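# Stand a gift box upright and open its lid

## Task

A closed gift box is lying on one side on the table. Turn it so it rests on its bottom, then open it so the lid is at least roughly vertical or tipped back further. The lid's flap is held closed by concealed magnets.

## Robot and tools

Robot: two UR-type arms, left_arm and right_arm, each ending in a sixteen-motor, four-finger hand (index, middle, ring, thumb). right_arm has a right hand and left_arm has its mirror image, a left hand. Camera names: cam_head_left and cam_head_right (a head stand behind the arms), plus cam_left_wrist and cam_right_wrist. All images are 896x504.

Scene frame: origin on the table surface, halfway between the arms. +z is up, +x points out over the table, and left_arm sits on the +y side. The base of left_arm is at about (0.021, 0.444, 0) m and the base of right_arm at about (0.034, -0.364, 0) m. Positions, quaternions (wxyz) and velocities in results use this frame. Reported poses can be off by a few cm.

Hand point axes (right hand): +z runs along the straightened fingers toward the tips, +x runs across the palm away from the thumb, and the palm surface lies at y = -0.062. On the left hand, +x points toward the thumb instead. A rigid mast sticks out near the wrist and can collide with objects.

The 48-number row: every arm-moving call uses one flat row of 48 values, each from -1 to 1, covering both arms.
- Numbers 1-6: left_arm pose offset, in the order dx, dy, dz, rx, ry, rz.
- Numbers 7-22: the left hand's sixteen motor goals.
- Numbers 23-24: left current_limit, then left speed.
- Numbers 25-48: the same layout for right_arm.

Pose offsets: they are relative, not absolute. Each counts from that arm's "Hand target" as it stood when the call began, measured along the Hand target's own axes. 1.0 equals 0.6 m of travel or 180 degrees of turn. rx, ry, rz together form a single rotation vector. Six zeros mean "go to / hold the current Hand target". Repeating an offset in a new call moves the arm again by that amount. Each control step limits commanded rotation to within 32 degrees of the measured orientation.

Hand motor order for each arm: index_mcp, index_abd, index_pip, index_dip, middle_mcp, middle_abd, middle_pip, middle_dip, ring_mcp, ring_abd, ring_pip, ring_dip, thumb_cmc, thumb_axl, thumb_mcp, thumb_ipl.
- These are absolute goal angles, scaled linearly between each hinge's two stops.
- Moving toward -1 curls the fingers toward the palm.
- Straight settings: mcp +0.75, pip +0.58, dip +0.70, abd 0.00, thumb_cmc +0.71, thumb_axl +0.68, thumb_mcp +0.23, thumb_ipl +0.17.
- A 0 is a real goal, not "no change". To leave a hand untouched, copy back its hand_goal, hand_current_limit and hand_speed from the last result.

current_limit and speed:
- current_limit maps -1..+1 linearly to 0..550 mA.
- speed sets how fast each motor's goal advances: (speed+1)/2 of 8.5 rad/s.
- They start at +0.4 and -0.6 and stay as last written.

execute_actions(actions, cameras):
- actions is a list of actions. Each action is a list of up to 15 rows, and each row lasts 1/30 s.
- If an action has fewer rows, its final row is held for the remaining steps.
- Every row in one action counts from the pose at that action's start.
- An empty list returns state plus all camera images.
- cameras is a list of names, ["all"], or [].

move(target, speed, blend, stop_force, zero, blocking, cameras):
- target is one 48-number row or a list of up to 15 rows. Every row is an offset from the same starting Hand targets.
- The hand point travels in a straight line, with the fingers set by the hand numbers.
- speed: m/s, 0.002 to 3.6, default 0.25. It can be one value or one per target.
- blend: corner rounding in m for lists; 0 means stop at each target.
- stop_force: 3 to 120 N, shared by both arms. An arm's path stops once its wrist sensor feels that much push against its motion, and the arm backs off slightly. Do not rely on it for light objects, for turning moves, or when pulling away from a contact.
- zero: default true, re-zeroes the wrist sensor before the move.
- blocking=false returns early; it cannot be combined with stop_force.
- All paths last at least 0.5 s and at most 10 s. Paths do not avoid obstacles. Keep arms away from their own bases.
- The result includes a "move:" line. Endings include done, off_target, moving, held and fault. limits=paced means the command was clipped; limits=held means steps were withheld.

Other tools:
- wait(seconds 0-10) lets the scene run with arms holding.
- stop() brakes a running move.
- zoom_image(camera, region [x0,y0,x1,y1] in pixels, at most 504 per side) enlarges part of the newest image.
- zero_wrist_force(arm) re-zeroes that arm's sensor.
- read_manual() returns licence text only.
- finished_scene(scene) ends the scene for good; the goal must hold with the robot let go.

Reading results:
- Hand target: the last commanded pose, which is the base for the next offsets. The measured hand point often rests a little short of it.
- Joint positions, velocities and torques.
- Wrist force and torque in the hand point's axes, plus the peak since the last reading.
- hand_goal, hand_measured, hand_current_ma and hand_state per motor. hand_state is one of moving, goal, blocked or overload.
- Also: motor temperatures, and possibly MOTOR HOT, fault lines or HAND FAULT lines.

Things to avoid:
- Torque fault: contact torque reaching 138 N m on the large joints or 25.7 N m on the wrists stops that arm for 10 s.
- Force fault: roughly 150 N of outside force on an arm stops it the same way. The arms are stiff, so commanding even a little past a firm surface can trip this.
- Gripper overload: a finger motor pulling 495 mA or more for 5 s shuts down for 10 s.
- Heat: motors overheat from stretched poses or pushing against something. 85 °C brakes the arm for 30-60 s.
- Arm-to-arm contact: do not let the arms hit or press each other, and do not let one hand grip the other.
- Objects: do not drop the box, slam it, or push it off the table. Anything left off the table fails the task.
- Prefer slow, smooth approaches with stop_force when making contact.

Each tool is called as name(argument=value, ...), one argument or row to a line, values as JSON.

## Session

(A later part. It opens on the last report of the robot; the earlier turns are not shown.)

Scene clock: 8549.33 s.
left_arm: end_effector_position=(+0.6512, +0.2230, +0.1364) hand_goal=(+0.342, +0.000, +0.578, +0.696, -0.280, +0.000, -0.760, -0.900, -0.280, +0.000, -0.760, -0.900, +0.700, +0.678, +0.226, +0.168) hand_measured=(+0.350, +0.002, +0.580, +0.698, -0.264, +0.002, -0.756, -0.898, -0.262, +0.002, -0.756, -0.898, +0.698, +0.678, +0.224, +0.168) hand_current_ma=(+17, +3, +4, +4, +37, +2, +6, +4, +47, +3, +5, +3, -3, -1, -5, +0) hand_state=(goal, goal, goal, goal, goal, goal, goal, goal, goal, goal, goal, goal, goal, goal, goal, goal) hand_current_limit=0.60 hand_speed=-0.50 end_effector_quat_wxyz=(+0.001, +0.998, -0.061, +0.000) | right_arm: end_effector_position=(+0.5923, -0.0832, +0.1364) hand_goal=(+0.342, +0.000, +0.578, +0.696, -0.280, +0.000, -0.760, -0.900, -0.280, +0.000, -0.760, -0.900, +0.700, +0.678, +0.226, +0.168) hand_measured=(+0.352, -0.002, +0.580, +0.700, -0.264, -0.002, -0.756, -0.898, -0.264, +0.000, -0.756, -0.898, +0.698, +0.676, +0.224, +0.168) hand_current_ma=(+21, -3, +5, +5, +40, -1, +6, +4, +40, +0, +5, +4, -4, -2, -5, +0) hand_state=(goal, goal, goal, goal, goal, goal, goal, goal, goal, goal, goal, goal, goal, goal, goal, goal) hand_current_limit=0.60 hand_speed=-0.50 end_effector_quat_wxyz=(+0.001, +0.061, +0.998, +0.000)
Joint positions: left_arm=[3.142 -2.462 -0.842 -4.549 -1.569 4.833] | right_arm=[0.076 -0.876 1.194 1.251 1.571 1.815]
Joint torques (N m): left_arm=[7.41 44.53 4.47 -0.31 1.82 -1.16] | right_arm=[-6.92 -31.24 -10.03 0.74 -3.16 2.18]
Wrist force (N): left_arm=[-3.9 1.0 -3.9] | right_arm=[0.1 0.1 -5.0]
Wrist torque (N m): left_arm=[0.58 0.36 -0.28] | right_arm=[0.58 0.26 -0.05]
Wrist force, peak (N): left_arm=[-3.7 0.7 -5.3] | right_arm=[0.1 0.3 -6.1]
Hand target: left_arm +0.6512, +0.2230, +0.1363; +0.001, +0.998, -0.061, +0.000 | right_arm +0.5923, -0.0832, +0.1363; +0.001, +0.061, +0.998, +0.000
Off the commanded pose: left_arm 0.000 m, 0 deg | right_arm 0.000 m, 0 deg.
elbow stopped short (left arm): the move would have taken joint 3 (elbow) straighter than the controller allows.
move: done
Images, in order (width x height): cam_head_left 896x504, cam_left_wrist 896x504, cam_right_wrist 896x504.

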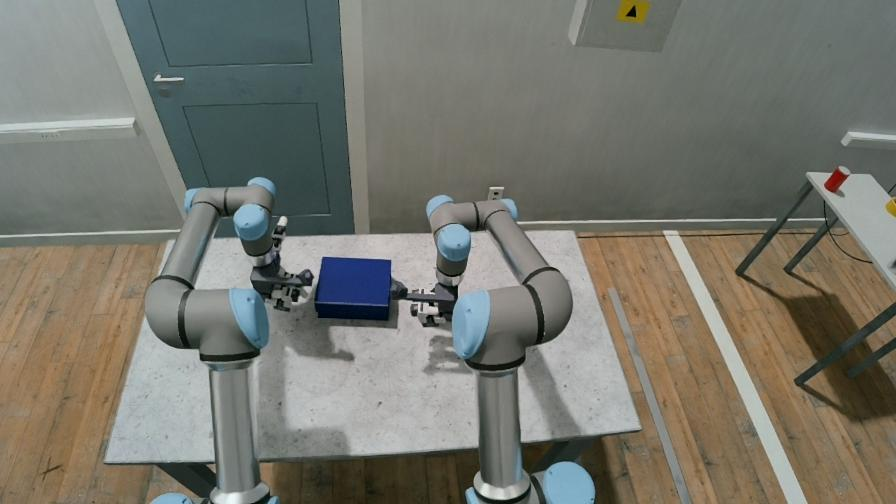

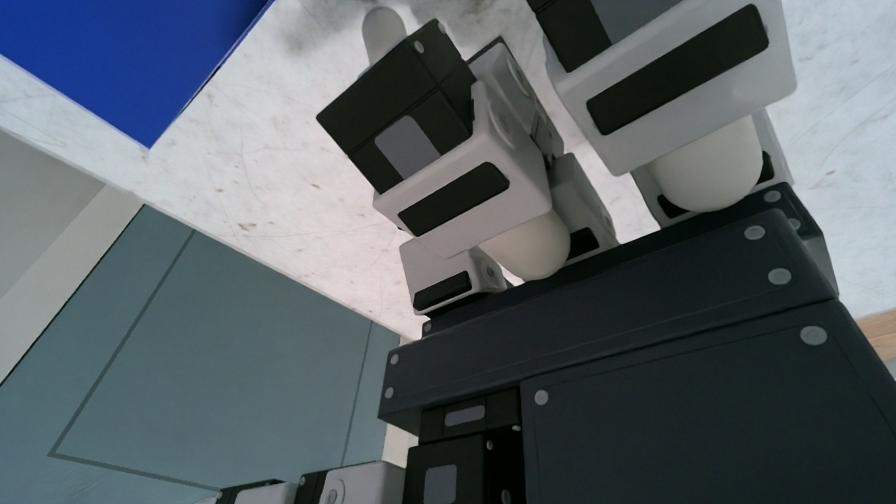

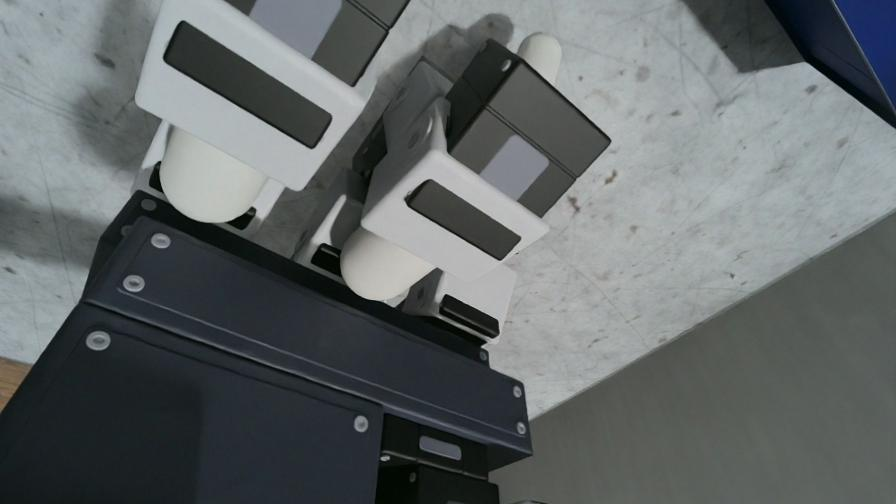

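move(
  target=[0,0.09,0,0,0,0,0.342,0,0.577,0.696,-0.28,0,-0.76,-0.9,-0.28,0,-0.76,-0.9,0.7,0.678,0.226,0.168,0.75,-0.5,0,0.09,0,0,0,0,0.342,0,0.577,0.696,-0.28,0,-0.76,-0.9,-0.28,0,-0.76,-0.9,0.7,0.678,0.226,0.168,0.75,-0.5],
  speed=0.06,
  stop_force=8,
  cameras=["cam_head_left"],
)

zoom_image(
  camera="cam_head_left",
  region=[230, 230, 480, 370],
)

Scene clock: 8571.20 s.
left_arm: end_effector_position=(+0.6447, +0.1694, +0.1364) hand_goal=(+0.342, +0.000, +0.578, +0.696, -0.280, +0.000, -0.760, -0.900, -0.280, +0.000, -0.760, -0.900, +0.700, +0.678, +0.226, +0.168) hand_measured=(+0.356, -0.004, +0.584, +0.698, -0.264, +0.002, -0.756, -0.898, -0.262, +0.002, -0.756, -0.898, +0.698, +0.678, +0.224, +0.168) hand_current_ma=(+35, -5, +10, +4, +37, +2, +6, +4, +47, +3, +5, +3, -3, -1, -5, +0) hand_state=(goal, goal, goal, goal, goal, goal, goal, goal, goal, goal, goal, goal, goal, goal, goal, goal) hand_current_limit=0.75 hand_speed=-0.50 end_effector_quat_wxyz=(+0.001, +0.998, -0.061, +0.000) | right_arm: end_effector_position=(+0.5988, -0.0296, +0.1363) hand_goal=(+0.342, +0.000, +0.578, +0.696, -0.280, +0.000, -0.760, -0.900, -0.280, +0.000, -0.760, -0.900, +0.700, +0.678, +0.226, +0.168) hand_measured=(+0.352, -0.002, +0.580, +0.700, -0.264, -0.002, -0.756, -0.898, -0.264, +0.000, -0.756, -0.898, +0.698, +0.676, +0.224, +0.168) hand_current_ma=(+21, -3, +5, +5, +40, -1, +6, +4, +40, +0, +5, +4, -4, -2, -5, +0) hand_state=(goal, goal, goal, goal, goal, goal, goal, goal, goal, goal, goal, goal, goal, goal, goal, goal) hand_current_limit=0.75 hand_speed=-0.50 end_effector_quat_wxyz=(+0.001, +0.061, +0.998, +0.000)
Joint positions: left_arm=[3.055 -2.486 -0.799 -4.569 -1.569 4.746] | right_arm=[0.168 -0.806 1.073 1.303 1.571 1.907]
Joint torques (N m): left_arm=[-7.8 44.97 28.01 -4.54 -1.1 -1] | right_arm=[7.19 -33.1 -29.87 4.39 2.85 2.1]
Wrist force (N): left_arm=[-3.8 -0.6 -3.9] | right_arm=[0.1 0.3 -4.5]
Wrist torque (N m): left_arm=[0.65 0.31 -0.27] | right_arm=[0.55 0.21 -0.03]
Wrist force, peak (N): left_arm=[-3.9 -1.1 -5.7] | right_arm=[-0.1 0.5 -5.1]
Hand target: left_arm +0.6447, +0.1694, +0.1364; +0.001, +0.998, -0.061, +0.000 | right_arm +0.5988, -0.0296, +0.1363; +0.001, +0.061, +0.998, +0.000
Off the commanded pose: left_arm 0.000 m, 0 deg | right_arm 0.000 m, 0 deg.
move: done
Images, in order (width x height): cam_head_left 896x504.

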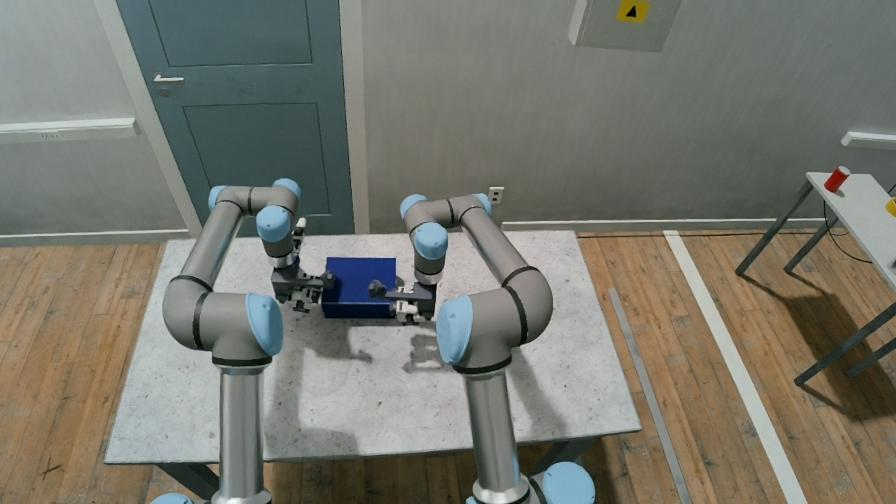

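Scaled by 2.016 from the camera's 896x504 image, which has a finer 1280x720 frame.

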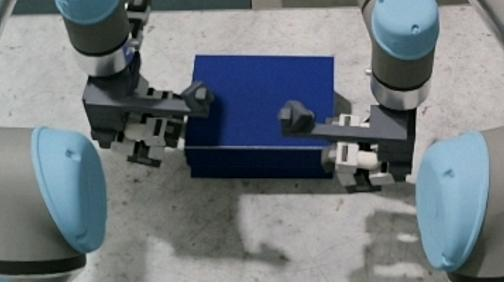

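move(
  target=[0,0,0,0,0,0,0.342,0,0.577,0.696,-0.28,0,-0.76,-0.9,-0.28,0,-0.76,-0.9,0.7,0.678,0.226,0.168,0.75,-0.5,0,0.04,0,0,0,0,0.342,0,0.577,0.696,-0.28,0,-0.76,-0.9,-0.28,0,-0.76,-0.9,0.7,0.678,0.226,0.168,0.75,-0.5],
  speed=0.05,
  cameras=["cam_head_left"],
)

zoom_image(
  camera="cam_head_left",
  region=[230, 230, 480, 370],
)

Scene clock: 8585.03 s.
left_arm: end_effector_position=(+0.6447, +0.1694, +0.1364) hand_goal=(+0.342, +0.000, +0.578, +0.696, -0.280, +0.000, -0.760, -0.900, -0.280, +0.000, -0.760, -0.900, +0.700, +0.678, +0.226, +0.168) hand_measured=(+0.370, +0.006, +0.592, +0.700, -0.264, +0.002, -0.756, -0.898, -0.262, +0.002, -0.756, -0.898, +0.698, +0.678, +0.224, +0.168) hand_current_ma=(+81, +10, +29, +7, +37, +2, +6, +4, +47, +3, +5, +3, -3, -1, -5, +0) hand_state=(blocked, goal, goal, goal, goal, goal, goal, goal, goal, goal, goal, goal, goal, goal, goal, goal) hand_current_limit=0.75 hand_speed=-0.50 end_effector_quat_wxyz=(+0.001, +0.998, -0.061, +0.000) | right_arm: end_effector_position=(+0.6017, -0.0058, +0.1363) hand_goal=(+0.342, +0.000, +0.578, +0.696, -0.280, +0.000, -0.760, -0.900, -0.280, +0.000, -0.760, -0.900, +0.700, +0.678, +0.226, +0.168) hand_measured=(+0.412, -0.008, +0.612, +0.712, -0.264, -0.002, -0.756, -0.898, -0.264, +0.000, -0.756, -0.898, +0.698, +0.676, +0.224, +0.168) hand_current_ma=(+260, -14, +98, +40, +40, -1, +6, +4, +40, +0, +5, +4, -4, -2, -5, +0) hand_state=(blocked, goal, blocked, goal, goal, goal, goal, goal, goal, goal, goal, goal, goal, goal, goal, goal) hand_current_limit=0.75 hand_speed=-0.50 end_effector_quat_wxyz=(+0.001, +0.061, +0.998, +0.000)
Joint positions: left_arm=[3.055 -2.486 -0.799 -4.569 -1.569 4.746] | right_arm=[0.207 -0.771 1.009 1.331 1.571 1.946]
Joint torques (N m): left_arm=[-6.87 43.96 27.04 -4.64 -0.39 -0.79] | right_arm=[9.53 -32.05 -28.75 3.5 -0.75 1.94]
Wrist force (N): left_arm=[-3.2 -2.1 -4.9] | right_arm=[0.7 -5.1 -8.1]
Wrist torque (N m): left_arm=[0.74 0.42 -0.30] | right_arm=[1.11 0.16 0.10]
Wrist force, peak (N): left_arm=[-3.2 -1.9 -6.2] | right_arm=[0.6 -5.1 -9.1]
Hand target: left_arm +0.6447, +0.1694, +0.1364; +0.001, +0.998, -0.061, +0.000 | right_arm +0.6017, -0.0057, +0.1363; +0.001, +0.061, +0.998, +0.000
Off the commanded pose: left_arm 0.000 m, 0 deg | right_arm 0.000 m, 0 deg.
move: done
Images, in order (width x height): cam_head_left 896x504.

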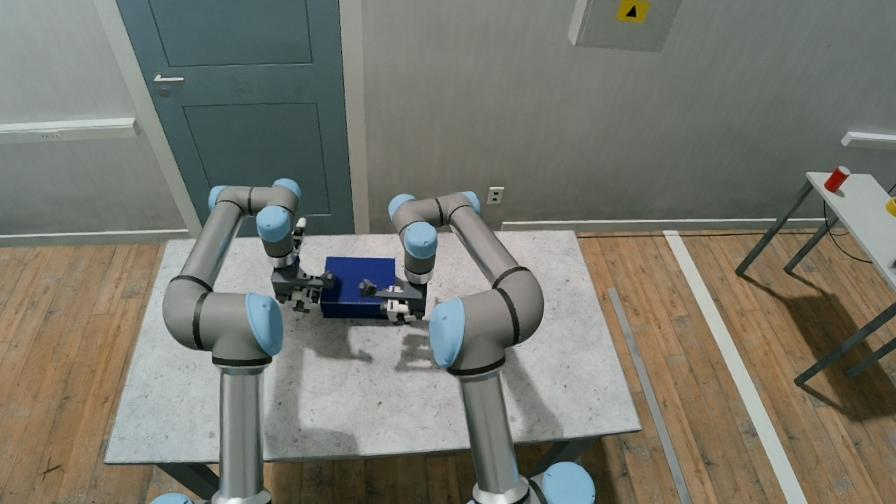

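Scaled by 2.016 from the camera's 896x504 image, which has a finer 1280x720 frame.

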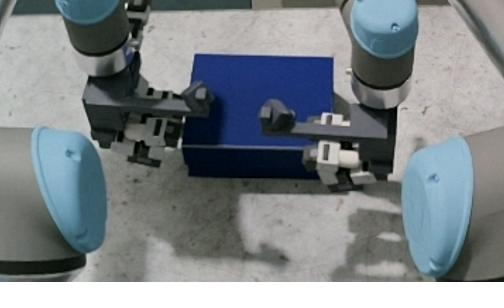

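move(
  target=[
    [0,0,0,0,0,0,0.27,0,0.577,0.696,-0.28,0,-0.76,-0.9,-0.28,0,-0.76,-0.9,0.7,0.678,0.226,0.168,0.75,-0.5,0,0,0,0,0,0,0.3,0,0.577,0.696,-0.28,0,-0.76,-0.9,-0.28,0,-0.76,-0.9,0.7,0.678,0.226,0.168,0.75,-0.5],
    [-0.333,0,0,0,0,0,0.27,0,0.577,0.696,-0.28,0,-0.76,-0.9,-0.28,0,-0.76,-0.9,0.7,0.678,0.226,0.168,0.75,-0.5,0.333,0,0,0,0,0,0.3,0,0.577,0.696,-0.28,0,-0.76,-0.9,-0.28,0,-0.76,-0.9,0.7,0.678,0.226,0.168,0.75,-0.5],
  ],
  speed=0.06,
  cameras=["cam_head_left"],
)

zoom_image(
  camera="cam_head_left",
  region=[230, 230, 480, 370],
)

Scene clock: 8619.33 s.
left_arm: end_effector_position=(+0.4465, +0.1935, +0.1363) hand_goal=(+0.270, +0.000, +0.578, +0.696, -0.280, +0.000, -0.760, -0.900, -0.280, +0.000, -0.760, -0.900, +0.700, +0.678, +0.226, +0.168) hand_measured=(+0.362, +0.036, +0.606, +0.712, -0.264, +0.002, -0.756, -0.898, -0.262, +0.002, -0.756, -0.898, +0.698, +0.678, +0.224, +0.168) hand_current_ma=(+354, +85, +75, +34, +37, +2, +6, +4, +47, +3, +5, +3, -3, -1, -5, +0) hand_state=(blocked, blocked, blocked, goal, goal, goal, goal, goal, goal, goal, goal, goal, goal, goal, goal, goal) hand_current_limit=0.75 hand_speed=-0.50 end_effector_quat_wxyz=(+0.001, +0.998, -0.061, +0.000) | right_arm: end_effector_position=(+0.4035, +0.0185, +0.1360) hand_goal=(+0.300, +0.000, +0.578, +0.696, -0.280, +0.000, -0.760, -0.900, -0.280, +0.000, -0.760, -0.900, +0.700, +0.678, +0.226, +0.168) hand_measured=(+0.410, +0.016, +0.612, +0.712, -0.264, -0.002, -0.756, -0.898, -0.264, +0.000, -0.756, -0.898, +0.698, +0.676, +0.224, +0.168) hand_current_ma=(+454, +32, +99, +41, +40, -1, +6, +4, +40, +0, +5, +4, -4, -2, -5, +0) hand_state=(blocked, goal, blocked, goal, goal, goal, goal, goal, goal, goal, goal, goal, goal, goal, goal, goal) hand_current_limit=0.75 hand_speed=-0.50 end_effector_quat_wxyz=(+0.001, +0.061, +0.998, +0.000)
Joint positions: left_arm=[3.071 -1.999 -1.628 -4.226 -1.569 4.762] | right_arm=[0.383 -1.128 1.607 1.09 1.571 2.122]
Joint torques (N m): left_arm=[5.83 49.93 0.86 -0.61 2.55 1.84] | right_arm=[8.48 -44.75 -9.91 0.12 1.9 2.07]
Wrist force (N): left_arm=[-2.8 -2.2 -3.8] | right_arm=[-0.7 -2.3 -5.7]
Wrist torque (N m): left_arm=[0.75 0.43 -0.48] | right_arm=[0.78 0.24 0.00]
Wrist force, peak (N): left_arm=[-2.1 -3.3 -7.0] | right_arm=[-1.3 -5.7 -9.3]
Hand target: left_arm +0.4464, +0.1935, +0.1363; +0.001, +0.998, -0.061, +0.000 | right_arm +0.4034, +0.0185, +0.1360; +0.001, +0.061, +0.998, +0.000
Off the commanded pose: left_arm 0.000 m, 0 deg | right_arm 0.000 m, 0 deg.
move: done
Images, in order (width x height): cam_head_left 896x504.

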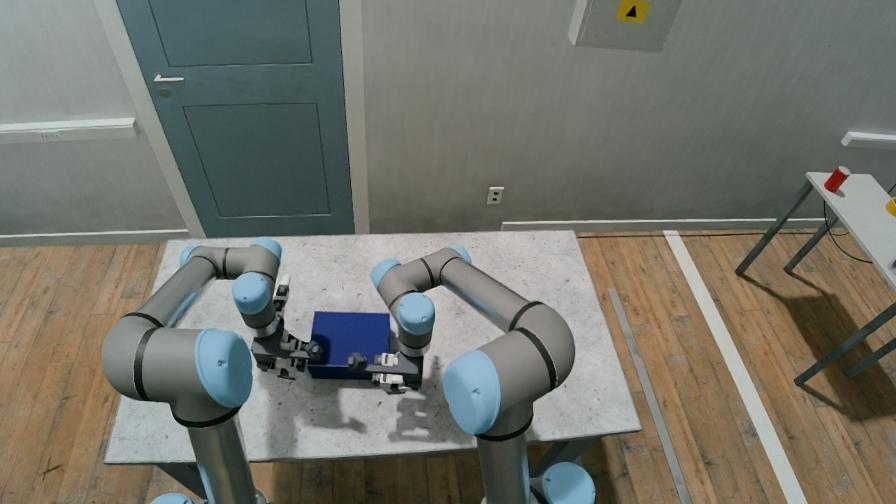

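Scaled by 2.016 from the camera's 896x504 image, which has a finer 1280x720 frame.

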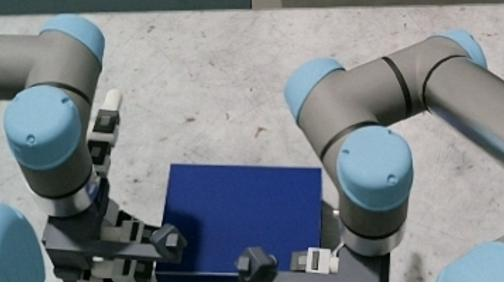

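move(
  target=[
    [0.025,0,-0.0567,0,0,0,0.27,0,0.577,0.696,-0.28,0,-0.76,-0.9,-0.28,0,-0.76,-0.9,0.7,0.678,0.226,0.168,0.75,-0.5,-0.025,0,-0.0567,0,0,0,0.3,0,0.577,0.696,-0.28,0,-0.76,-0.9,-0.28,0,-0.76,-0.9,0.7,0.678,0.226,0.168,0.75,-0.5],
    [0.0642,0,-0.106,0,0,0,0.27,0,0.577,0.696,-0.28,0,-0.76,-0.9,-0.28,0,-0.76,-0.9,0.7,0.678,0.226,0.168,0.75,-0.5,-0.0642,0,-0.106,0,0,0,0.3,0,0.577,0.696,-0.28,0,-0.76,-0.9,-0.28,0,-0.76,-0.9,0.7,0.678,0.226,0.168,0.75,-0.5],
  ],
  speed=0.05,
  blend=0.01,
  cameras=["cam_head_left","cam_right_wrist"],
)

zoom_image(
  camera="cam_head_left",
  region=[230, 270, 480, 410],
)

Scene clock: 8639.97 s.
left_arm: end_effector_position=(+0.4845, +0.1890, +0.1999) hand_goal=(+0.270, +0.000, +0.578, +0.696, -0.280, +0.000, -0.760, -0.900, -0.280, +0.000, -0.760, -0.900, +0.700, +0.678, +0.226, +0.168) hand_measured=(+0.362, +0.010, +0.612, +0.716, -0.264, +0.002, -0.756, -0.898, -0.262, +0.002, -0.756, -0.898, +0.698, +0.678, +0.224, +0.168) hand_current_ma=(+354, +18, +92, +46, +37, +2, +6, +4, +47, +3, +5, +3, -3, -1, -5, +0) hand_state=(blocked, goal, blocked, goal, goal, goal, goal, goal, goal, goal, goal, goal, goal, goal, goal, goal) hand_current_limit=0.75 hand_speed=-0.50 end_effector_quat_wxyz=(+0.001, +0.998, -0.061, +0.000) | right_arm: end_effector_position=(+0.4415, +0.0138, +0.1996) hand_goal=(+0.300, +0.000, +0.578, +0.696, -0.280, +0.000, -0.760, -0.900, -0.280, +0.000, -0.760, -0.900, +0.700, +0.678, +0.226, +0.168) hand_measured=(+0.402, -0.010, +0.612, +0.712, -0.264, -0.002, -0.756, -0.898, -0.264, +0.000, -0.756, -0.898, +0.698, +0.676, +0.224, +0.168) hand_current_ma=(+413, -17, +99, +41, +40, -1, +6, +4, +40, +0, +5, +4, -4, -2, -5, +0) hand_state=(blocked, goal, blocked, goal, goal, goal, goal, goal, goal, goal, goal, goal, goal, goal, goal, goal) hand_current_limit=0.75 hand_speed=-0.50 end_effector_quat_wxyz=(+0.001, +0.061, +0.998, +0.000)
Joint positions: left_arm=[3.067 -2.027 -1.412 -4.415 -1.569 4.758] | right_arm=[0.339 -1.126 1.428 1.267 1.571 2.078]
Joint torques (N m): left_arm=[-6.53 28.64 26.65 -4.95 -0.72 -0.79] | right_arm=[-5.7 -22.22 -30.66 4.09 -1.61 -1.84]
Wrist force (N): left_arm=[-3.2 -1.5 -2.8] | right_arm=[0.0 -2.0 -4.7]
Wrist torque (N m): left_arm=[0.71 0.32 -0.27] | right_arm=[0.69 0.31 0.17]
Wrist force, peak (N): left_arm=[-2.6 -2.2 -4.4] | right_arm=[-0.9 -2.3 -6.0]
Hand target: left_arm +0.4846, +0.1890, +0.2000; +0.001, +0.998, -0.061, +0.000 | right_arm +0.4415, +0.0138, +0.1996; +0.001, +0.061, +0.998, +0.000
Off the commanded pose: left_arm 0.000 m, 0 deg | right_arm 0.000 m, 0 deg.
move: done
Images, in order (width x height): cam_head_left 896x504, cam_right_wrist 896x504.

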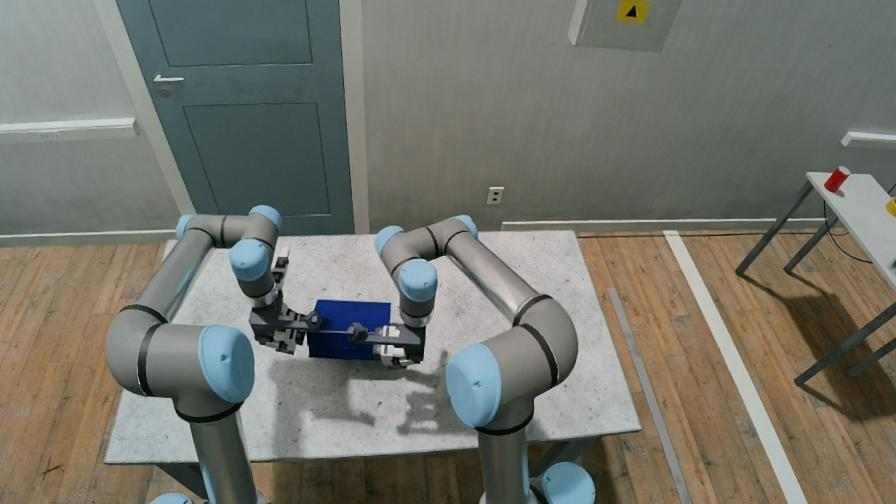

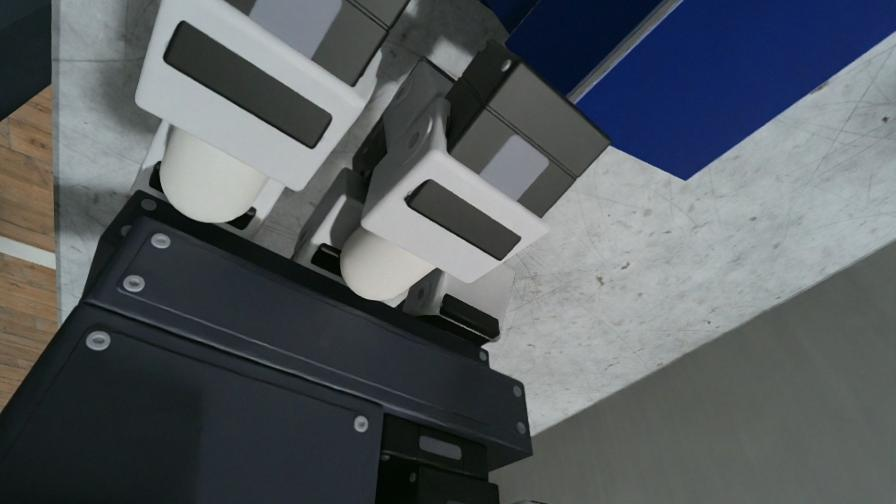

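Scaled by 2.016 from the camera's 896x504 image, which has a finer 1280x720 frame.

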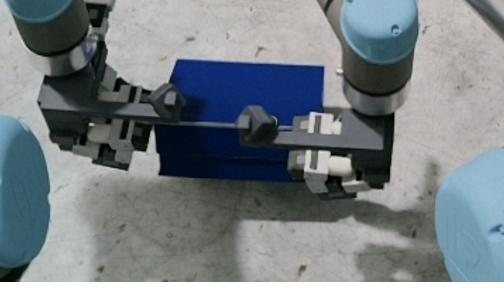

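move(
  target=[
    [0.0503,0,-0.0372,0,0,0,0.27,0,0.577,0.696,-0.28,0,-0.76,-0.9,-0.28,0,-0.76,-0.9,0.7,0.678,0.226,0.168,0.75,-0.5,-0.0503,0,-0.0372,0,0,0,0.3,0,0.577,0.696,-0.28,0,-0.76,-0.9,-0.28,0,-0.76,-0.9,0.7,0.678,0.226,0.168,0.75,-0.5],
    [0.1085,0,-0.0598,0,0,0,0.27,0,0.577,0.696,-0.28,0,-0.76,-0.9,-0.28,0,-0.76,-0.9,0.7,0.678,0.226,0.168,0.75,-0.5,-0.1085,0,-0.0598,0,0,0,0.3,0,0.577,0.696,-0.28,0,-0.76,-0.9,-0.28,0,-0.76,-0.9,0.7,0.678,0.226,0.168,0.75,-0.5],
    [0.1707,0,-0.0668,0,0,0,0.27,0,0.577,0.696,-0.28,0,-0.76,-0.9,-0.28,0,-0.76,-0.9,0.7,0.678,0.226,0.168,0.75,-0.5,-0.1707,0,-0.0668,0,0,0,0.3,0,0.577,0.696,-0.28,0,-0.76,-0.9,-0.28,0,-0.76,-0.9,0.7,0.678,0.226,0.168,0.75,-0.5],
  ],
  speed=0.05,
  blend=0.01,
  cameras=["cam_head_left","cam_right_wrist"],
)

zoom_image(
  camera="cam_head_left",
  region=[230, 230, 480, 370],
)

Scene clock: 8658.63 s.
left_arm: end_effector_position=(+0.5862, +0.1767, +0.2401) hand_goal=(+0.270, +0.000, +0.578, +0.696, -0.280, +0.000, -0.760, -0.900, -0.280, +0.000, -0.760, -0.900, +0.700, +0.678, +0.226, +0.168) hand_measured=(+0.362, +0.010, +0.622, +0.722, -0.264, +0.002, -0.756, -0.898, -0.262, +0.002, -0.756, -0.898, +0.698, +0.678, +0.224, +0.168) hand_current_ma=(+354, +18, +131, +65, +37, +2, +6, +4, +47, +3, +5, +3, -3, -1, -5, +0) hand_state=(blocked, goal, blocked, blocked, goal, goal, goal, goal, goal, goal, goal, goal, goal, goal, goal, goal) hand_current_limit=0.75 hand_speed=-0.50 end_effector_quat_wxyz=(+0.001, +0.998, -0.061, +0.000) | right_arm: end_effector_position=(+0.5431, +0.0014, +0.2399) hand_goal=(+0.300, +0.000, +0.578, +0.696, -0.280, +0.000, -0.760, -0.900, -0.280, +0.000, -0.760, -0.900, +0.700, +0.678, +0.226, +0.168) hand_measured=(+0.382, -0.022, +0.612, +0.712, -0.264, -0.002, -0.756, -0.898, -0.264, +0.000, -0.756, -0.898, +0.698, +0.676, +0.224, +0.168) hand_current_ma=(+315, -48, +99, +41, +40, -1, +6, +4, +40, +0, +5, +4, -4, -2, -5, +0) hand_state=(blocked, blocked, blocked, goal, goal, goal, goal, goal, goal, goal, goal, goal, goal, goal, goal, goal) hand_current_limit=0.75 hand_speed=-0.50 end_effector_quat_wxyz=(+0.001, +0.061, +0.998, +0.000)
Joint positions: left_arm=[3.059 -2.271 -0.917 -4.666 -1.569 4.75] | right_arm=[0.248 -0.951 1.051 1.47 1.571 1.987]
Joint torques (N m): left_arm=[-7.94 39.67 27.18 -5.03 -0.5 -0.97] | right_arm=[-5.42 -28.06 -29.58 3.66 0.6 -1.94]
Wrist force (N): left_arm=[-2.9 -2.3 -2.2] | right_arm=[0.8 -3.3 -7.0]
Wrist torque (N m): left_arm=[0.74 0.30 -0.27] | right_arm=[0.83 0.20 0.26]
Wrist force, peak (N): left_arm=[-3.2 -3.2 -3.2] | right_arm=[0.7 -3.4 -7.5]
Hand target: left_arm +0.5862, +0.1767, +0.2401; +0.001, +0.998, -0.061, +0.000 | right_arm +0.5431, +0.0014, +0.2399; +0.001, +0.061, +0.998, +0.000
Off the commanded pose: left_arm 0.000 m, 0 deg | right_arm 0.000 m, 0 deg.
move: done
Images, in order (width x height): cam_head_left 896x504, cam_right_wrist 896x504.

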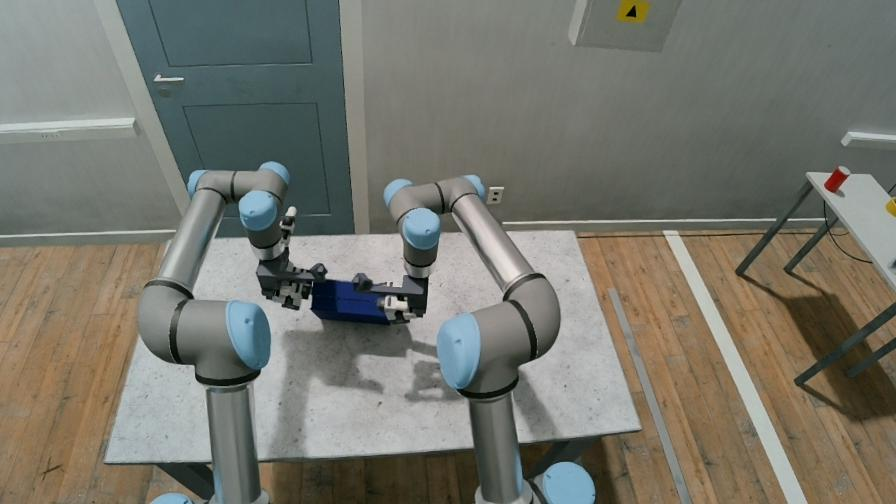

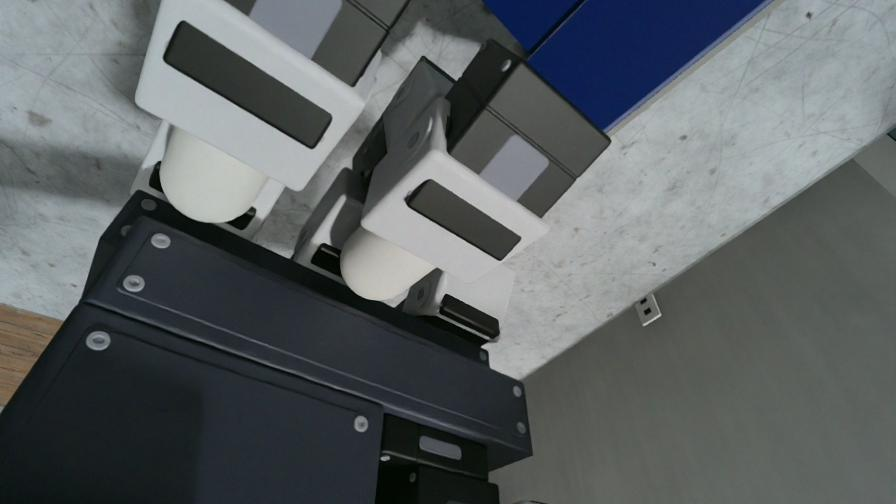

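Scaled by 2.016 from the camera's 896x504 image, which has a finer 1280x720 frame.

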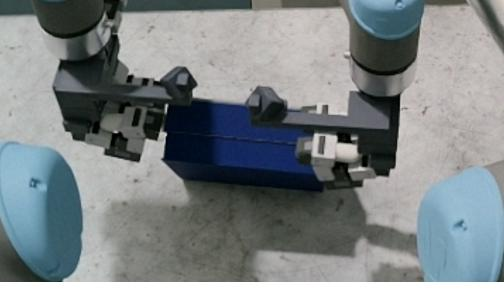

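move(
  target=[
    [0.0717,0,0.0117,0,0,0,0.27,0,0.577,0.696,-0.28,0,-0.76,-0.9,-0.28,0,-0.76,-0.9,0.7,0.678,0.226,0.168,0.75,-0.5,-0.0717,0,0.0117,0,0,0,0.3,0,0.577,0.696,-0.28,0,-0.76,-0.9,-0.28,0,-0.76,-0.9,0.7,0.678,0.226,0.168,0.75,-0.5],
  ],
  speed=0.04,
  cameras=["cam_head_left","cam_right_wrist"],
)

zoom_image(
  camera="cam_head_left",
  region=[230, 230, 480, 370],
)

Scene clock: 8668.03 s.
left_arm: end_effector_position=(+0.6289, +0.1715, +0.2331) hand_goal=(+0.270, +0.000, +0.578, +0.696, -0.280, +0.000, -0.760, -0.900, -0.280, +0.000, -0.760, -0.900, +0.700, +0.678, +0.226, +0.168) hand_measured=(+0.362, +0.010, +0.630, +0.726, -0.264, +0.002, -0.756, -0.898, -0.262, +0.002, -0.756, -0.898, +0.698, +0.678, +0.224, +0.168) hand_current_ma=(+354, +18, +157, +77, +37, +2, +6, +4, +47, +3, +5, +3, -3, -1, -5, +0) hand_state=(blocked, goal, blocked, blocked, goal, goal, goal, goal, goal, goal, goal, goal, goal, goal, goal, goal) hand_current_limit=0.75 hand_speed=-0.50 end_effector_quat_wxyz=(+0.001, +0.998, -0.061, +0.000) | right_arm: end_effector_position=(+0.5858, -0.0038, +0.2330) hand_goal=(+0.300, +0.000, +0.578, +0.696, -0.280, +0.000, -0.760, -0.900, -0.280, +0.000, -0.760, -0.900, +0.700, +0.678, +0.226, +0.168) hand_measured=(+0.374, -0.002, +0.612, +0.712, -0.264, -0.002, -0.756, -0.898, -0.264, +0.000, -0.756, -0.898, +0.698, +0.676, +0.224, +0.168) hand_current_ma=(+276, -2, +99, +41, +40, -1, +6, +4, +40, +0, +5, +4, -4, -2, -5, +0) hand_state=(blocked, goal, blocked, goal, goal, goal, goal, goal, goal, goal, goal, goal, goal, goal, goal, goal) hand_current_limit=0.75 hand_speed=-0.50 end_effector_quat_wxyz=(+0.001, +0.061, +0.998, +0.000)
Joint positions: left_arm=[3.056 -2.413 -0.685 -4.756 -1.569 4.747] | right_arm=[0.217 -0.849 0.897 1.521 1.571 1.956]
Joint torques (N m): left_arm=[-7.92 45.56 26.72 -4.88 -0.2 -0.66] | right_arm=[-4.38 -31.72 -30.12 3.76 -0.97 -2.04]
Wrist force (N): left_arm=[-3.5 -2.5 -1.0] | right_arm=[0.2 -3.4 -5.5]
Wrist torque (N m): left_arm=[0.79 0.33 -0.31] | right_arm=[0.91 0.17 0.20]
Wrist force, peak (N): left_arm=[-3.0 -4.4 -4.0] | right_arm=[-0.2 -3.7 -7.8]
Hand target: left_arm +0.6290, +0.1715, +0.2331; +0.001, +0.998, -0.061, +0.000 | right_arm +0.5858, -0.0038, +0.2329; +0.001, +0.061, +0.998, +0.000
Off the commanded pose: left_arm 0.000 m, 0 deg | right_arm 0.000 m, 0 deg.
move: done
Images, in order (width x height): cam_head_left 896x504, cam_right_wrist 896x504.

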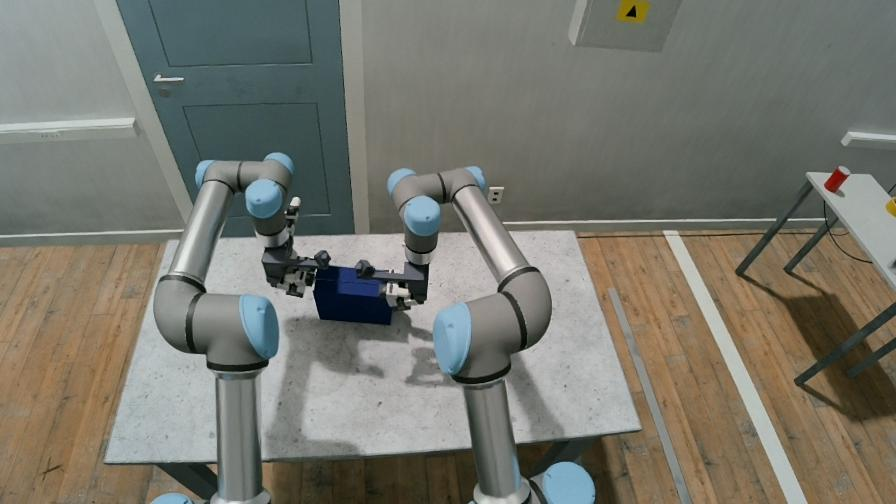

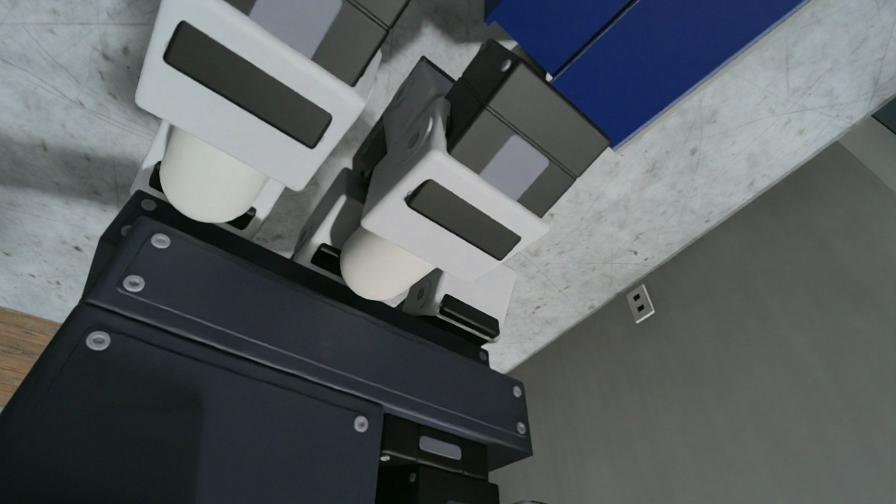

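Scaled by 2.016 from the camera's 896x504 image, which has a finer 1280x720 frame.

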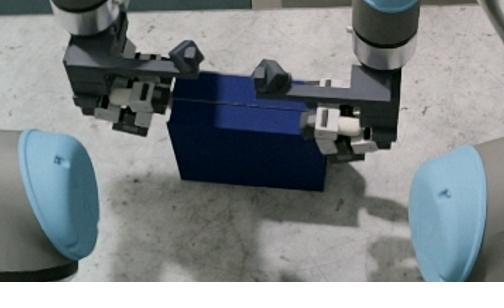

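move(
  target=[
    [0,-0.1,0,0,0,0,0.342,0,0.577,0.696,-0.28,0,-0.76,-0.9,-0.28,0,-0.76,-0.9,0.7,0.678,0.226,0.168,0.6,-0.5,0,-0.1,0,0,0,0,0.342,0,0.577,0.696,-0.28,0,-0.76,-0.9,-0.28,0,-0.76,-0.9,0.7,0.678,0.226,0.168,0.6,-0.5],
  ],
  speed=0.05,
  cameras=["cam_head_left","cam_left_wrist"],
)

zoom_image(
  camera="cam_head_left",
  region=[230, 230, 480, 370],
)

Scene clock: 8772.03 s.
left_arm: end_effector_position=(+0.6362, +0.2309, +0.2330) hand_goal=(+0.342, +0.000, +0.578, +0.696, -0.280, +0.000, -0.760, -0.900, -0.280, +0.000, -0.760, -0.900, +0.700, +0.678, +0.226, +0.168) hand_measured=(+0.352, +0.004, +0.582, +0.700, -0.264, +0.002, -0.756, -0.898, -0.262, +0.002, -0.756, -0.898, +0.698, +0.678, +0.224, +0.168) hand_current_ma=(+21, +5, +7, +5, +37, +2, +6, +4, +47, +3, +5, +3, -3, -1, -5, +0) hand_state=(goal, goal, goal, goal, goal, goal, goal, goal, goal, goal, goal, goal, goal, goal, goal, goal) hand_current_limit=0.60 hand_speed=-0.50 end_effector_quat_wxyz=(+0.001, +0.998, -0.061, +0.000) | right_arm: end_effector_position=(+0.5786, -0.0632, +0.2329) hand_goal=(+0.342, +0.000, +0.578, +0.696, -0.280, +0.000, -0.760, -0.900, -0.280, +0.000, -0.760, -0.900, +0.700, +0.678, +0.226, +0.168) hand_measured=(+0.352, +0.000, +0.582, +0.700, -0.264, -0.002, -0.756, -0.898, -0.264, +0.000, -0.756, -0.898, +0.698, +0.676, +0.224, +0.168) hand_current_ma=(+25, +0, +7, +6, +40, -1, +6, +4, +40, +0, +5, +4, -4, -2, -5, +0) hand_state=(goal, goal, goal, goal, goal, goal, goal, goal, goal, goal, goal, goal, goal, goal, goal, goal) hand_current_limit=0.60 hand_speed=-0.50 end_effector_quat_wxyz=(+0.001, +0.061, +0.998, +0.000)
Joint positions: left_arm=[3.155 -2.384 -0.737 -4.732 -1.569 4.846] | right_arm=[0.116 -0.943 1.055 1.457 1.571 1.855]
Joint torques (N m): left_arm=[7.25 68.79 5.29 -0.48 1.71 1.66] | right_arm=[-5.64 -54.37 -10.6 0.75 -3.24 -1.72]
Wrist force (N): left_arm=[-3.6 0.6 -4.1] | right_arm=[0.2 -0.1 -4.2]
Wrist torque (N m): left_arm=[0.55 0.32 -0.40] | right_arm=[0.46 0.16 0.24]
Wrist force, peak (N): left_arm=[-3.9 0.8 -4.3] | right_arm=[-0.2 -3.9 -7.0]
Hand target: left_arm +0.6362, +0.2310, +0.2330; +0.001, +0.998, -0.061, +0.000 | right_arm +0.5786, -0.0634, +0.2329; +0.001, +0.061, +0.998, +0.000
Off the commanded pose: left_arm 0.000 m, 0 deg | right_arm 0.000 m, 0 deg.
move: done
Images, in order (width x height): cam_head_left 896x504, cam_left_wrist 896x504.

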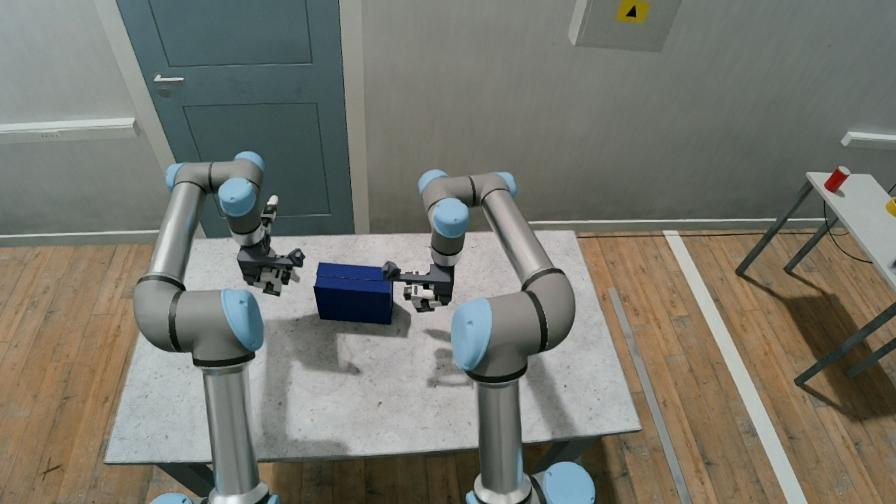

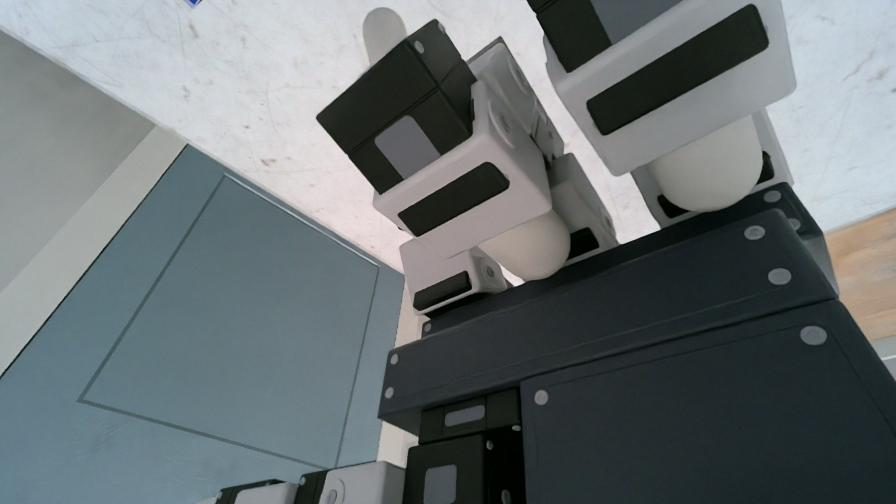

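Scaled by 2.016 from the camera's 896x504 image, which has a finer 1280x720 frame.

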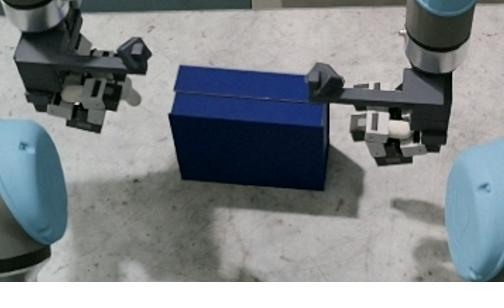

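move(
  target=[
    [0,-0.05,-0.2,0,0,0,0.342,0,0.577,0.696,-0.28,0,-0.76,-0.9,-0.28,0,-0.76,-0.9,0.7,0.678,0.226,0.168,0.6,-0.5,0,-0.05,-0.2,0,0,0,0.342,0,0.577,0.696,-0.28,0,-0.76,-0.9,-0.28,0,-0.76,-0.9,0.7,0.678,0.226,0.168,0.6,-0.5],
    [-0.245,-0.138,-0.278,0,0,0.5,1,0,1,1,1,0,1,1,-0.28,0,-0.76,-0.9,-0.4,0.678,0.226,0.168,0.6,-0.5,0.251,-0.126,-0.212,0,0,-0.5,1,0,1,1,1,0,1,1,-0.28,0,-0.76,-0.9,-0.4,0.678,0.226,0.168,0.6,-0.5],
  ],
  blend=0.03,
  cameras=["cam_head_left"],
)

Scene clock: 8821.30 s.
left_arm: end_effector_position=(+0.5003, +0.3305, +0.3996) hand_goal=(+1.000, +0.000, +1.000, +1.000, +1.000, +0.000, +1.000, +1.000, -0.280, +0.000, -0.760, -0.900, -0.400, +0.678, +0.226, +0.168) hand_measured=(+0.988, +0.004, +0.994, +0.996, +0.990, +0.002, +0.992, +0.996, -0.262, +0.002, -0.756, -0.898, -0.396, +0.678, +0.224, +0.168) hand_current_ma=(-25, +4, -8, -5, -19, +2, -13, -6, +47, +3, +5, +3, +5, -1, -5, +0) hand_state=(goal, goal, goal, goal, goal, goal, goal, goal, goal, goal, goal, goal, goal, goal, goal, goal) hand_current_limit=0.60 hand_speed=-0.50 end_effector_quat_wxyz=(-0.026, +0.723, -0.689, -0.032) | right_arm: end_effector_position=(+0.4197, -0.1202, +0.3598) hand_goal=(+1.000, +0.000, +1.000, +1.000, +1.000, +0.000, +1.000, +1.000, -0.280, +0.000, -0.760, -0.900, -0.400, +0.678, +0.226, +0.168) hand_measured=(+0.988, +0.000, +0.994, +0.996, +0.990, -0.002, +0.994, +0.996, -0.264, +0.000, -0.756, -0.898, -0.398, +0.676, +0.224, +0.168) hand_current_ma=(-30, +0, -10, -6, -22, -1, -13, -6, +40, +0, +5, +4, +4, -2, -5, +0) hand_state=(goal, goal, goal, goal, goal, goal, goal, goal, goal, goal, goal, goal, goal, goal, goal, goal) hand_current_limit=0.60 hand_speed=-0.50 end_effector_quat_wxyz=(+0.001, -0.663, +0.749, -0.001)
Joint positions: left_arm=[3.192 -2.379 -0.306 -5.176 -1.653 6.283] | right_arm=[0.114 -1.066 0.924 1.711 1.571 0.282]
Joint torques (N m): left_arm=[6.52 66.78 3.88 -0.4 1.62 1.4] | right_arm=[6.54 -49.4 -10.63 1.45 -2.65 -1.46]
Wrist force (N): left_arm=[-3.7 0.4 -3.9] | right_arm=[0.0 0.2 -4.4]
Wrist torque (N m): left_arm=[0.45 0.37 -0.37] | right_arm=[0.49 0.19 0.18]
Wrist force, peak (N): left_arm=[-3.8 0.4 -4.6] | right_arm=[0.2 0.3 -5.8]
Hand target: left_arm +0.5003, +0.3313, +0.3996; +0.000, +0.663, -0.749, +0.001 | right_arm +0.4197, -0.1202, +0.3598; +0.001, -0.663, +0.749, -0.001
Off the commanded pose: left_arm 0.001 m, 11 deg | right_arm 0.000 m, 0 deg.
elbow stopped short (left arm): the move would have taken joint 3 (elbow) straighter than the controller allows.
joint sent to its limit (left arm) — joint 6 (wrist 3), upper limit. The joint targets are off in orientation, not in position.
move: off_target (left_arm); target 2's new numbers were sent with left_arm's hand 0.001 m and 11 deg from that target
Images, in order (width x height): cam_head_left 896x504.

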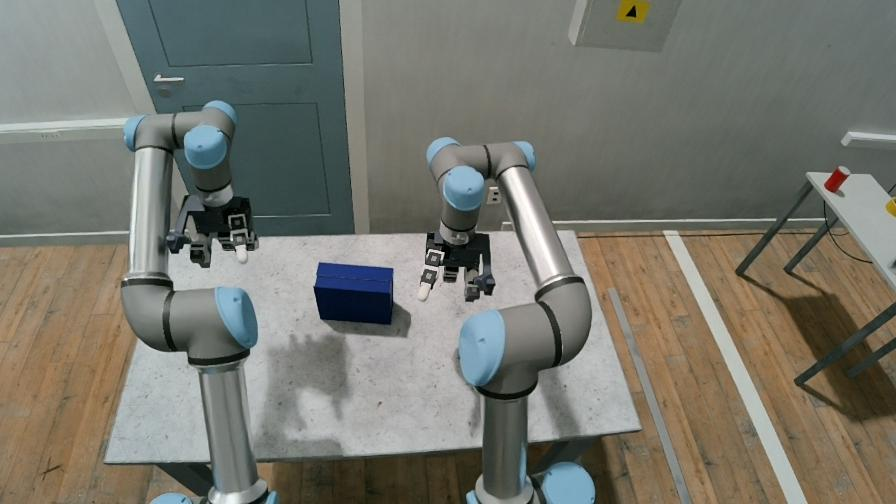

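move(
  target=[
    [0.1487,0.098,0.166,0,0,-0.039,1,0,1,1,-0.28,0,-0.76,-0.9,-0.28,0,-0.76,-0.9,-0.4,0.678,0.226,0.168,0.6,-0.5,-0.277,0.0375,0.183,0.111,0,0,1,0,1,1,1,0,1,1,-0.28,0,-0.76,-0.9,-0.4,0.678,0.226,0.168,0.6,-0.5],
  ],
  cameras=["cam_head_left"],
)

zoom_image(
  camera="cam_head_left",
  region=[230, 230, 480, 370],
)

Scene clock: 8853.73 s.
left_arm: end_effector_position=(+0.4312, +0.2497, +0.3002) hand_goal=(+1.000, +0.000, +1.000, +1.000, -0.280, +0.000, -0.760, -0.900, -0.280, +0.000, -0.760, -0.900, -0.400, +0.678, +0.226, +0.168) hand_measured=(+0.988, +0.004, +0.994, +0.996, -0.262, +0.002, -0.756, -0.898, -0.262, +0.002, -0.756, -0.898, -0.396, +0.678, +0.224, +0.168) hand_current_ma=(-25, +4, -8, -5, +42, +2, +6, +4, +47, +3, +5, +3, +4, -1, -5, +0) hand_state=(goal, goal, goal, goal, goal, goal, goal, goal, goal, goal, goal, goal, goal, goal, goal, goal) hand_current_limit=0.60 hand_speed=-0.50 end_effector_quat_wxyz=(+0.001, +0.708, -0.707, +0.001) | right_arm: end_effector_position=(+0.4177, +0.0474, +0.2501) hand_goal=(+1.000, +0.000, +1.000, +1.000, +1.000, +0.000, +1.000, +1.000, -0.280, +0.000, -0.760, -0.900, -0.400, +0.678, +0.226, +0.168) hand_measured=(+0.988, +0.000, +0.994, +0.996, +0.990, -0.002, +0.994, +0.996, -0.264, +0.000, -0.756, -0.898, -0.398, +0.676, +0.224, +0.168) hand_current_ma=(-30, +0, -10, -6, -22, -1, -13, -6, +39, +0, +5, +4, +3, -2, -5, +0) hand_state=(goal, goal, goal, goal, goal, goal, goal, goal, goal, goal, goal, goal, goal, goal, goal, goal) hand_current_limit=0.60 hand_speed=-0.50 end_effector_quat_wxyz=(+0.116, -0.653, +0.737, -0.130)
Joint positions: left_arm=[3.066 -2.099 -1.042 -4.713 -1.569 6.206] | right_arm=[0.5 -0.995 0.986 1.3 1.785 0.638]
Joint torques (N m): left_arm=[-6.57 58.06 5.44 -0.45 1.54 -0.97] | right_arm=[6.46 -28.26 -30.6 0.13 3.26 2.33]
Wrist force (N): left_arm=[-3.4 1.0 -3.9] | right_arm=[0.4 0.6 -5.0]
Wrist torque (N m): left_arm=[0.58 0.38 -0.23] | right_arm=[0.47 0.17 0.05]
Wrist force, peak (N): left_arm=[-4.2 0.3 -4.6] | right_arm=[0.5 0.6 -5.3]
Hand target: left_arm +0.4311, +0.2497, +0.3001; +0.001, +0.708, -0.707, +0.001 | right_arm +0.4177, +0.0476, +0.2501; +0.116, -0.653, +0.737, -0.130
Off the commanded pose: left_arm 0.000 m, 0 deg | right_arm 0.000 m, 0 deg.
move: done
Images, in order (width x height): cam_head_left 896x504.

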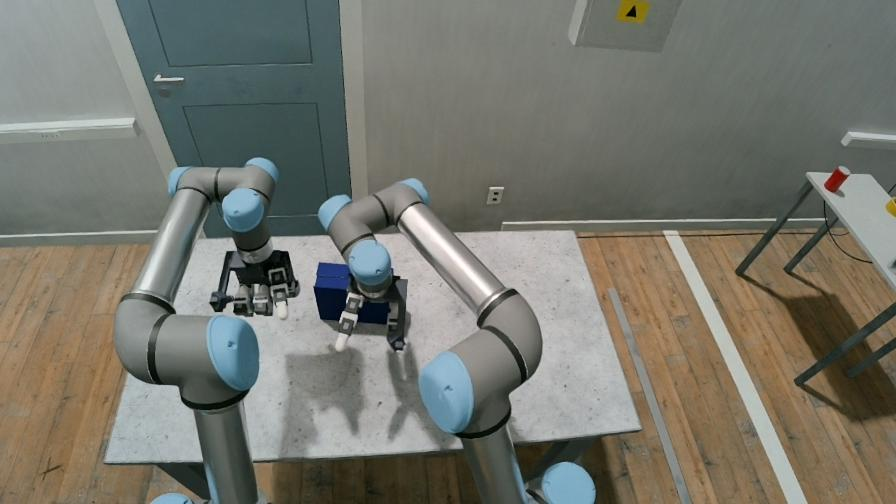

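Scaled by 2.016 from the camera's 896x504 image, which has a finer 1280x720 frame.

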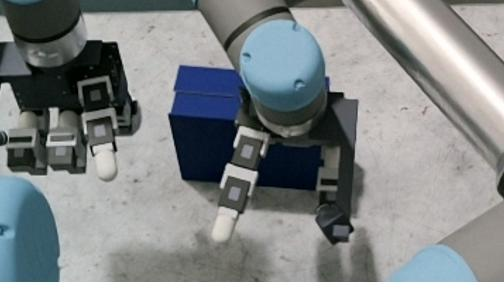

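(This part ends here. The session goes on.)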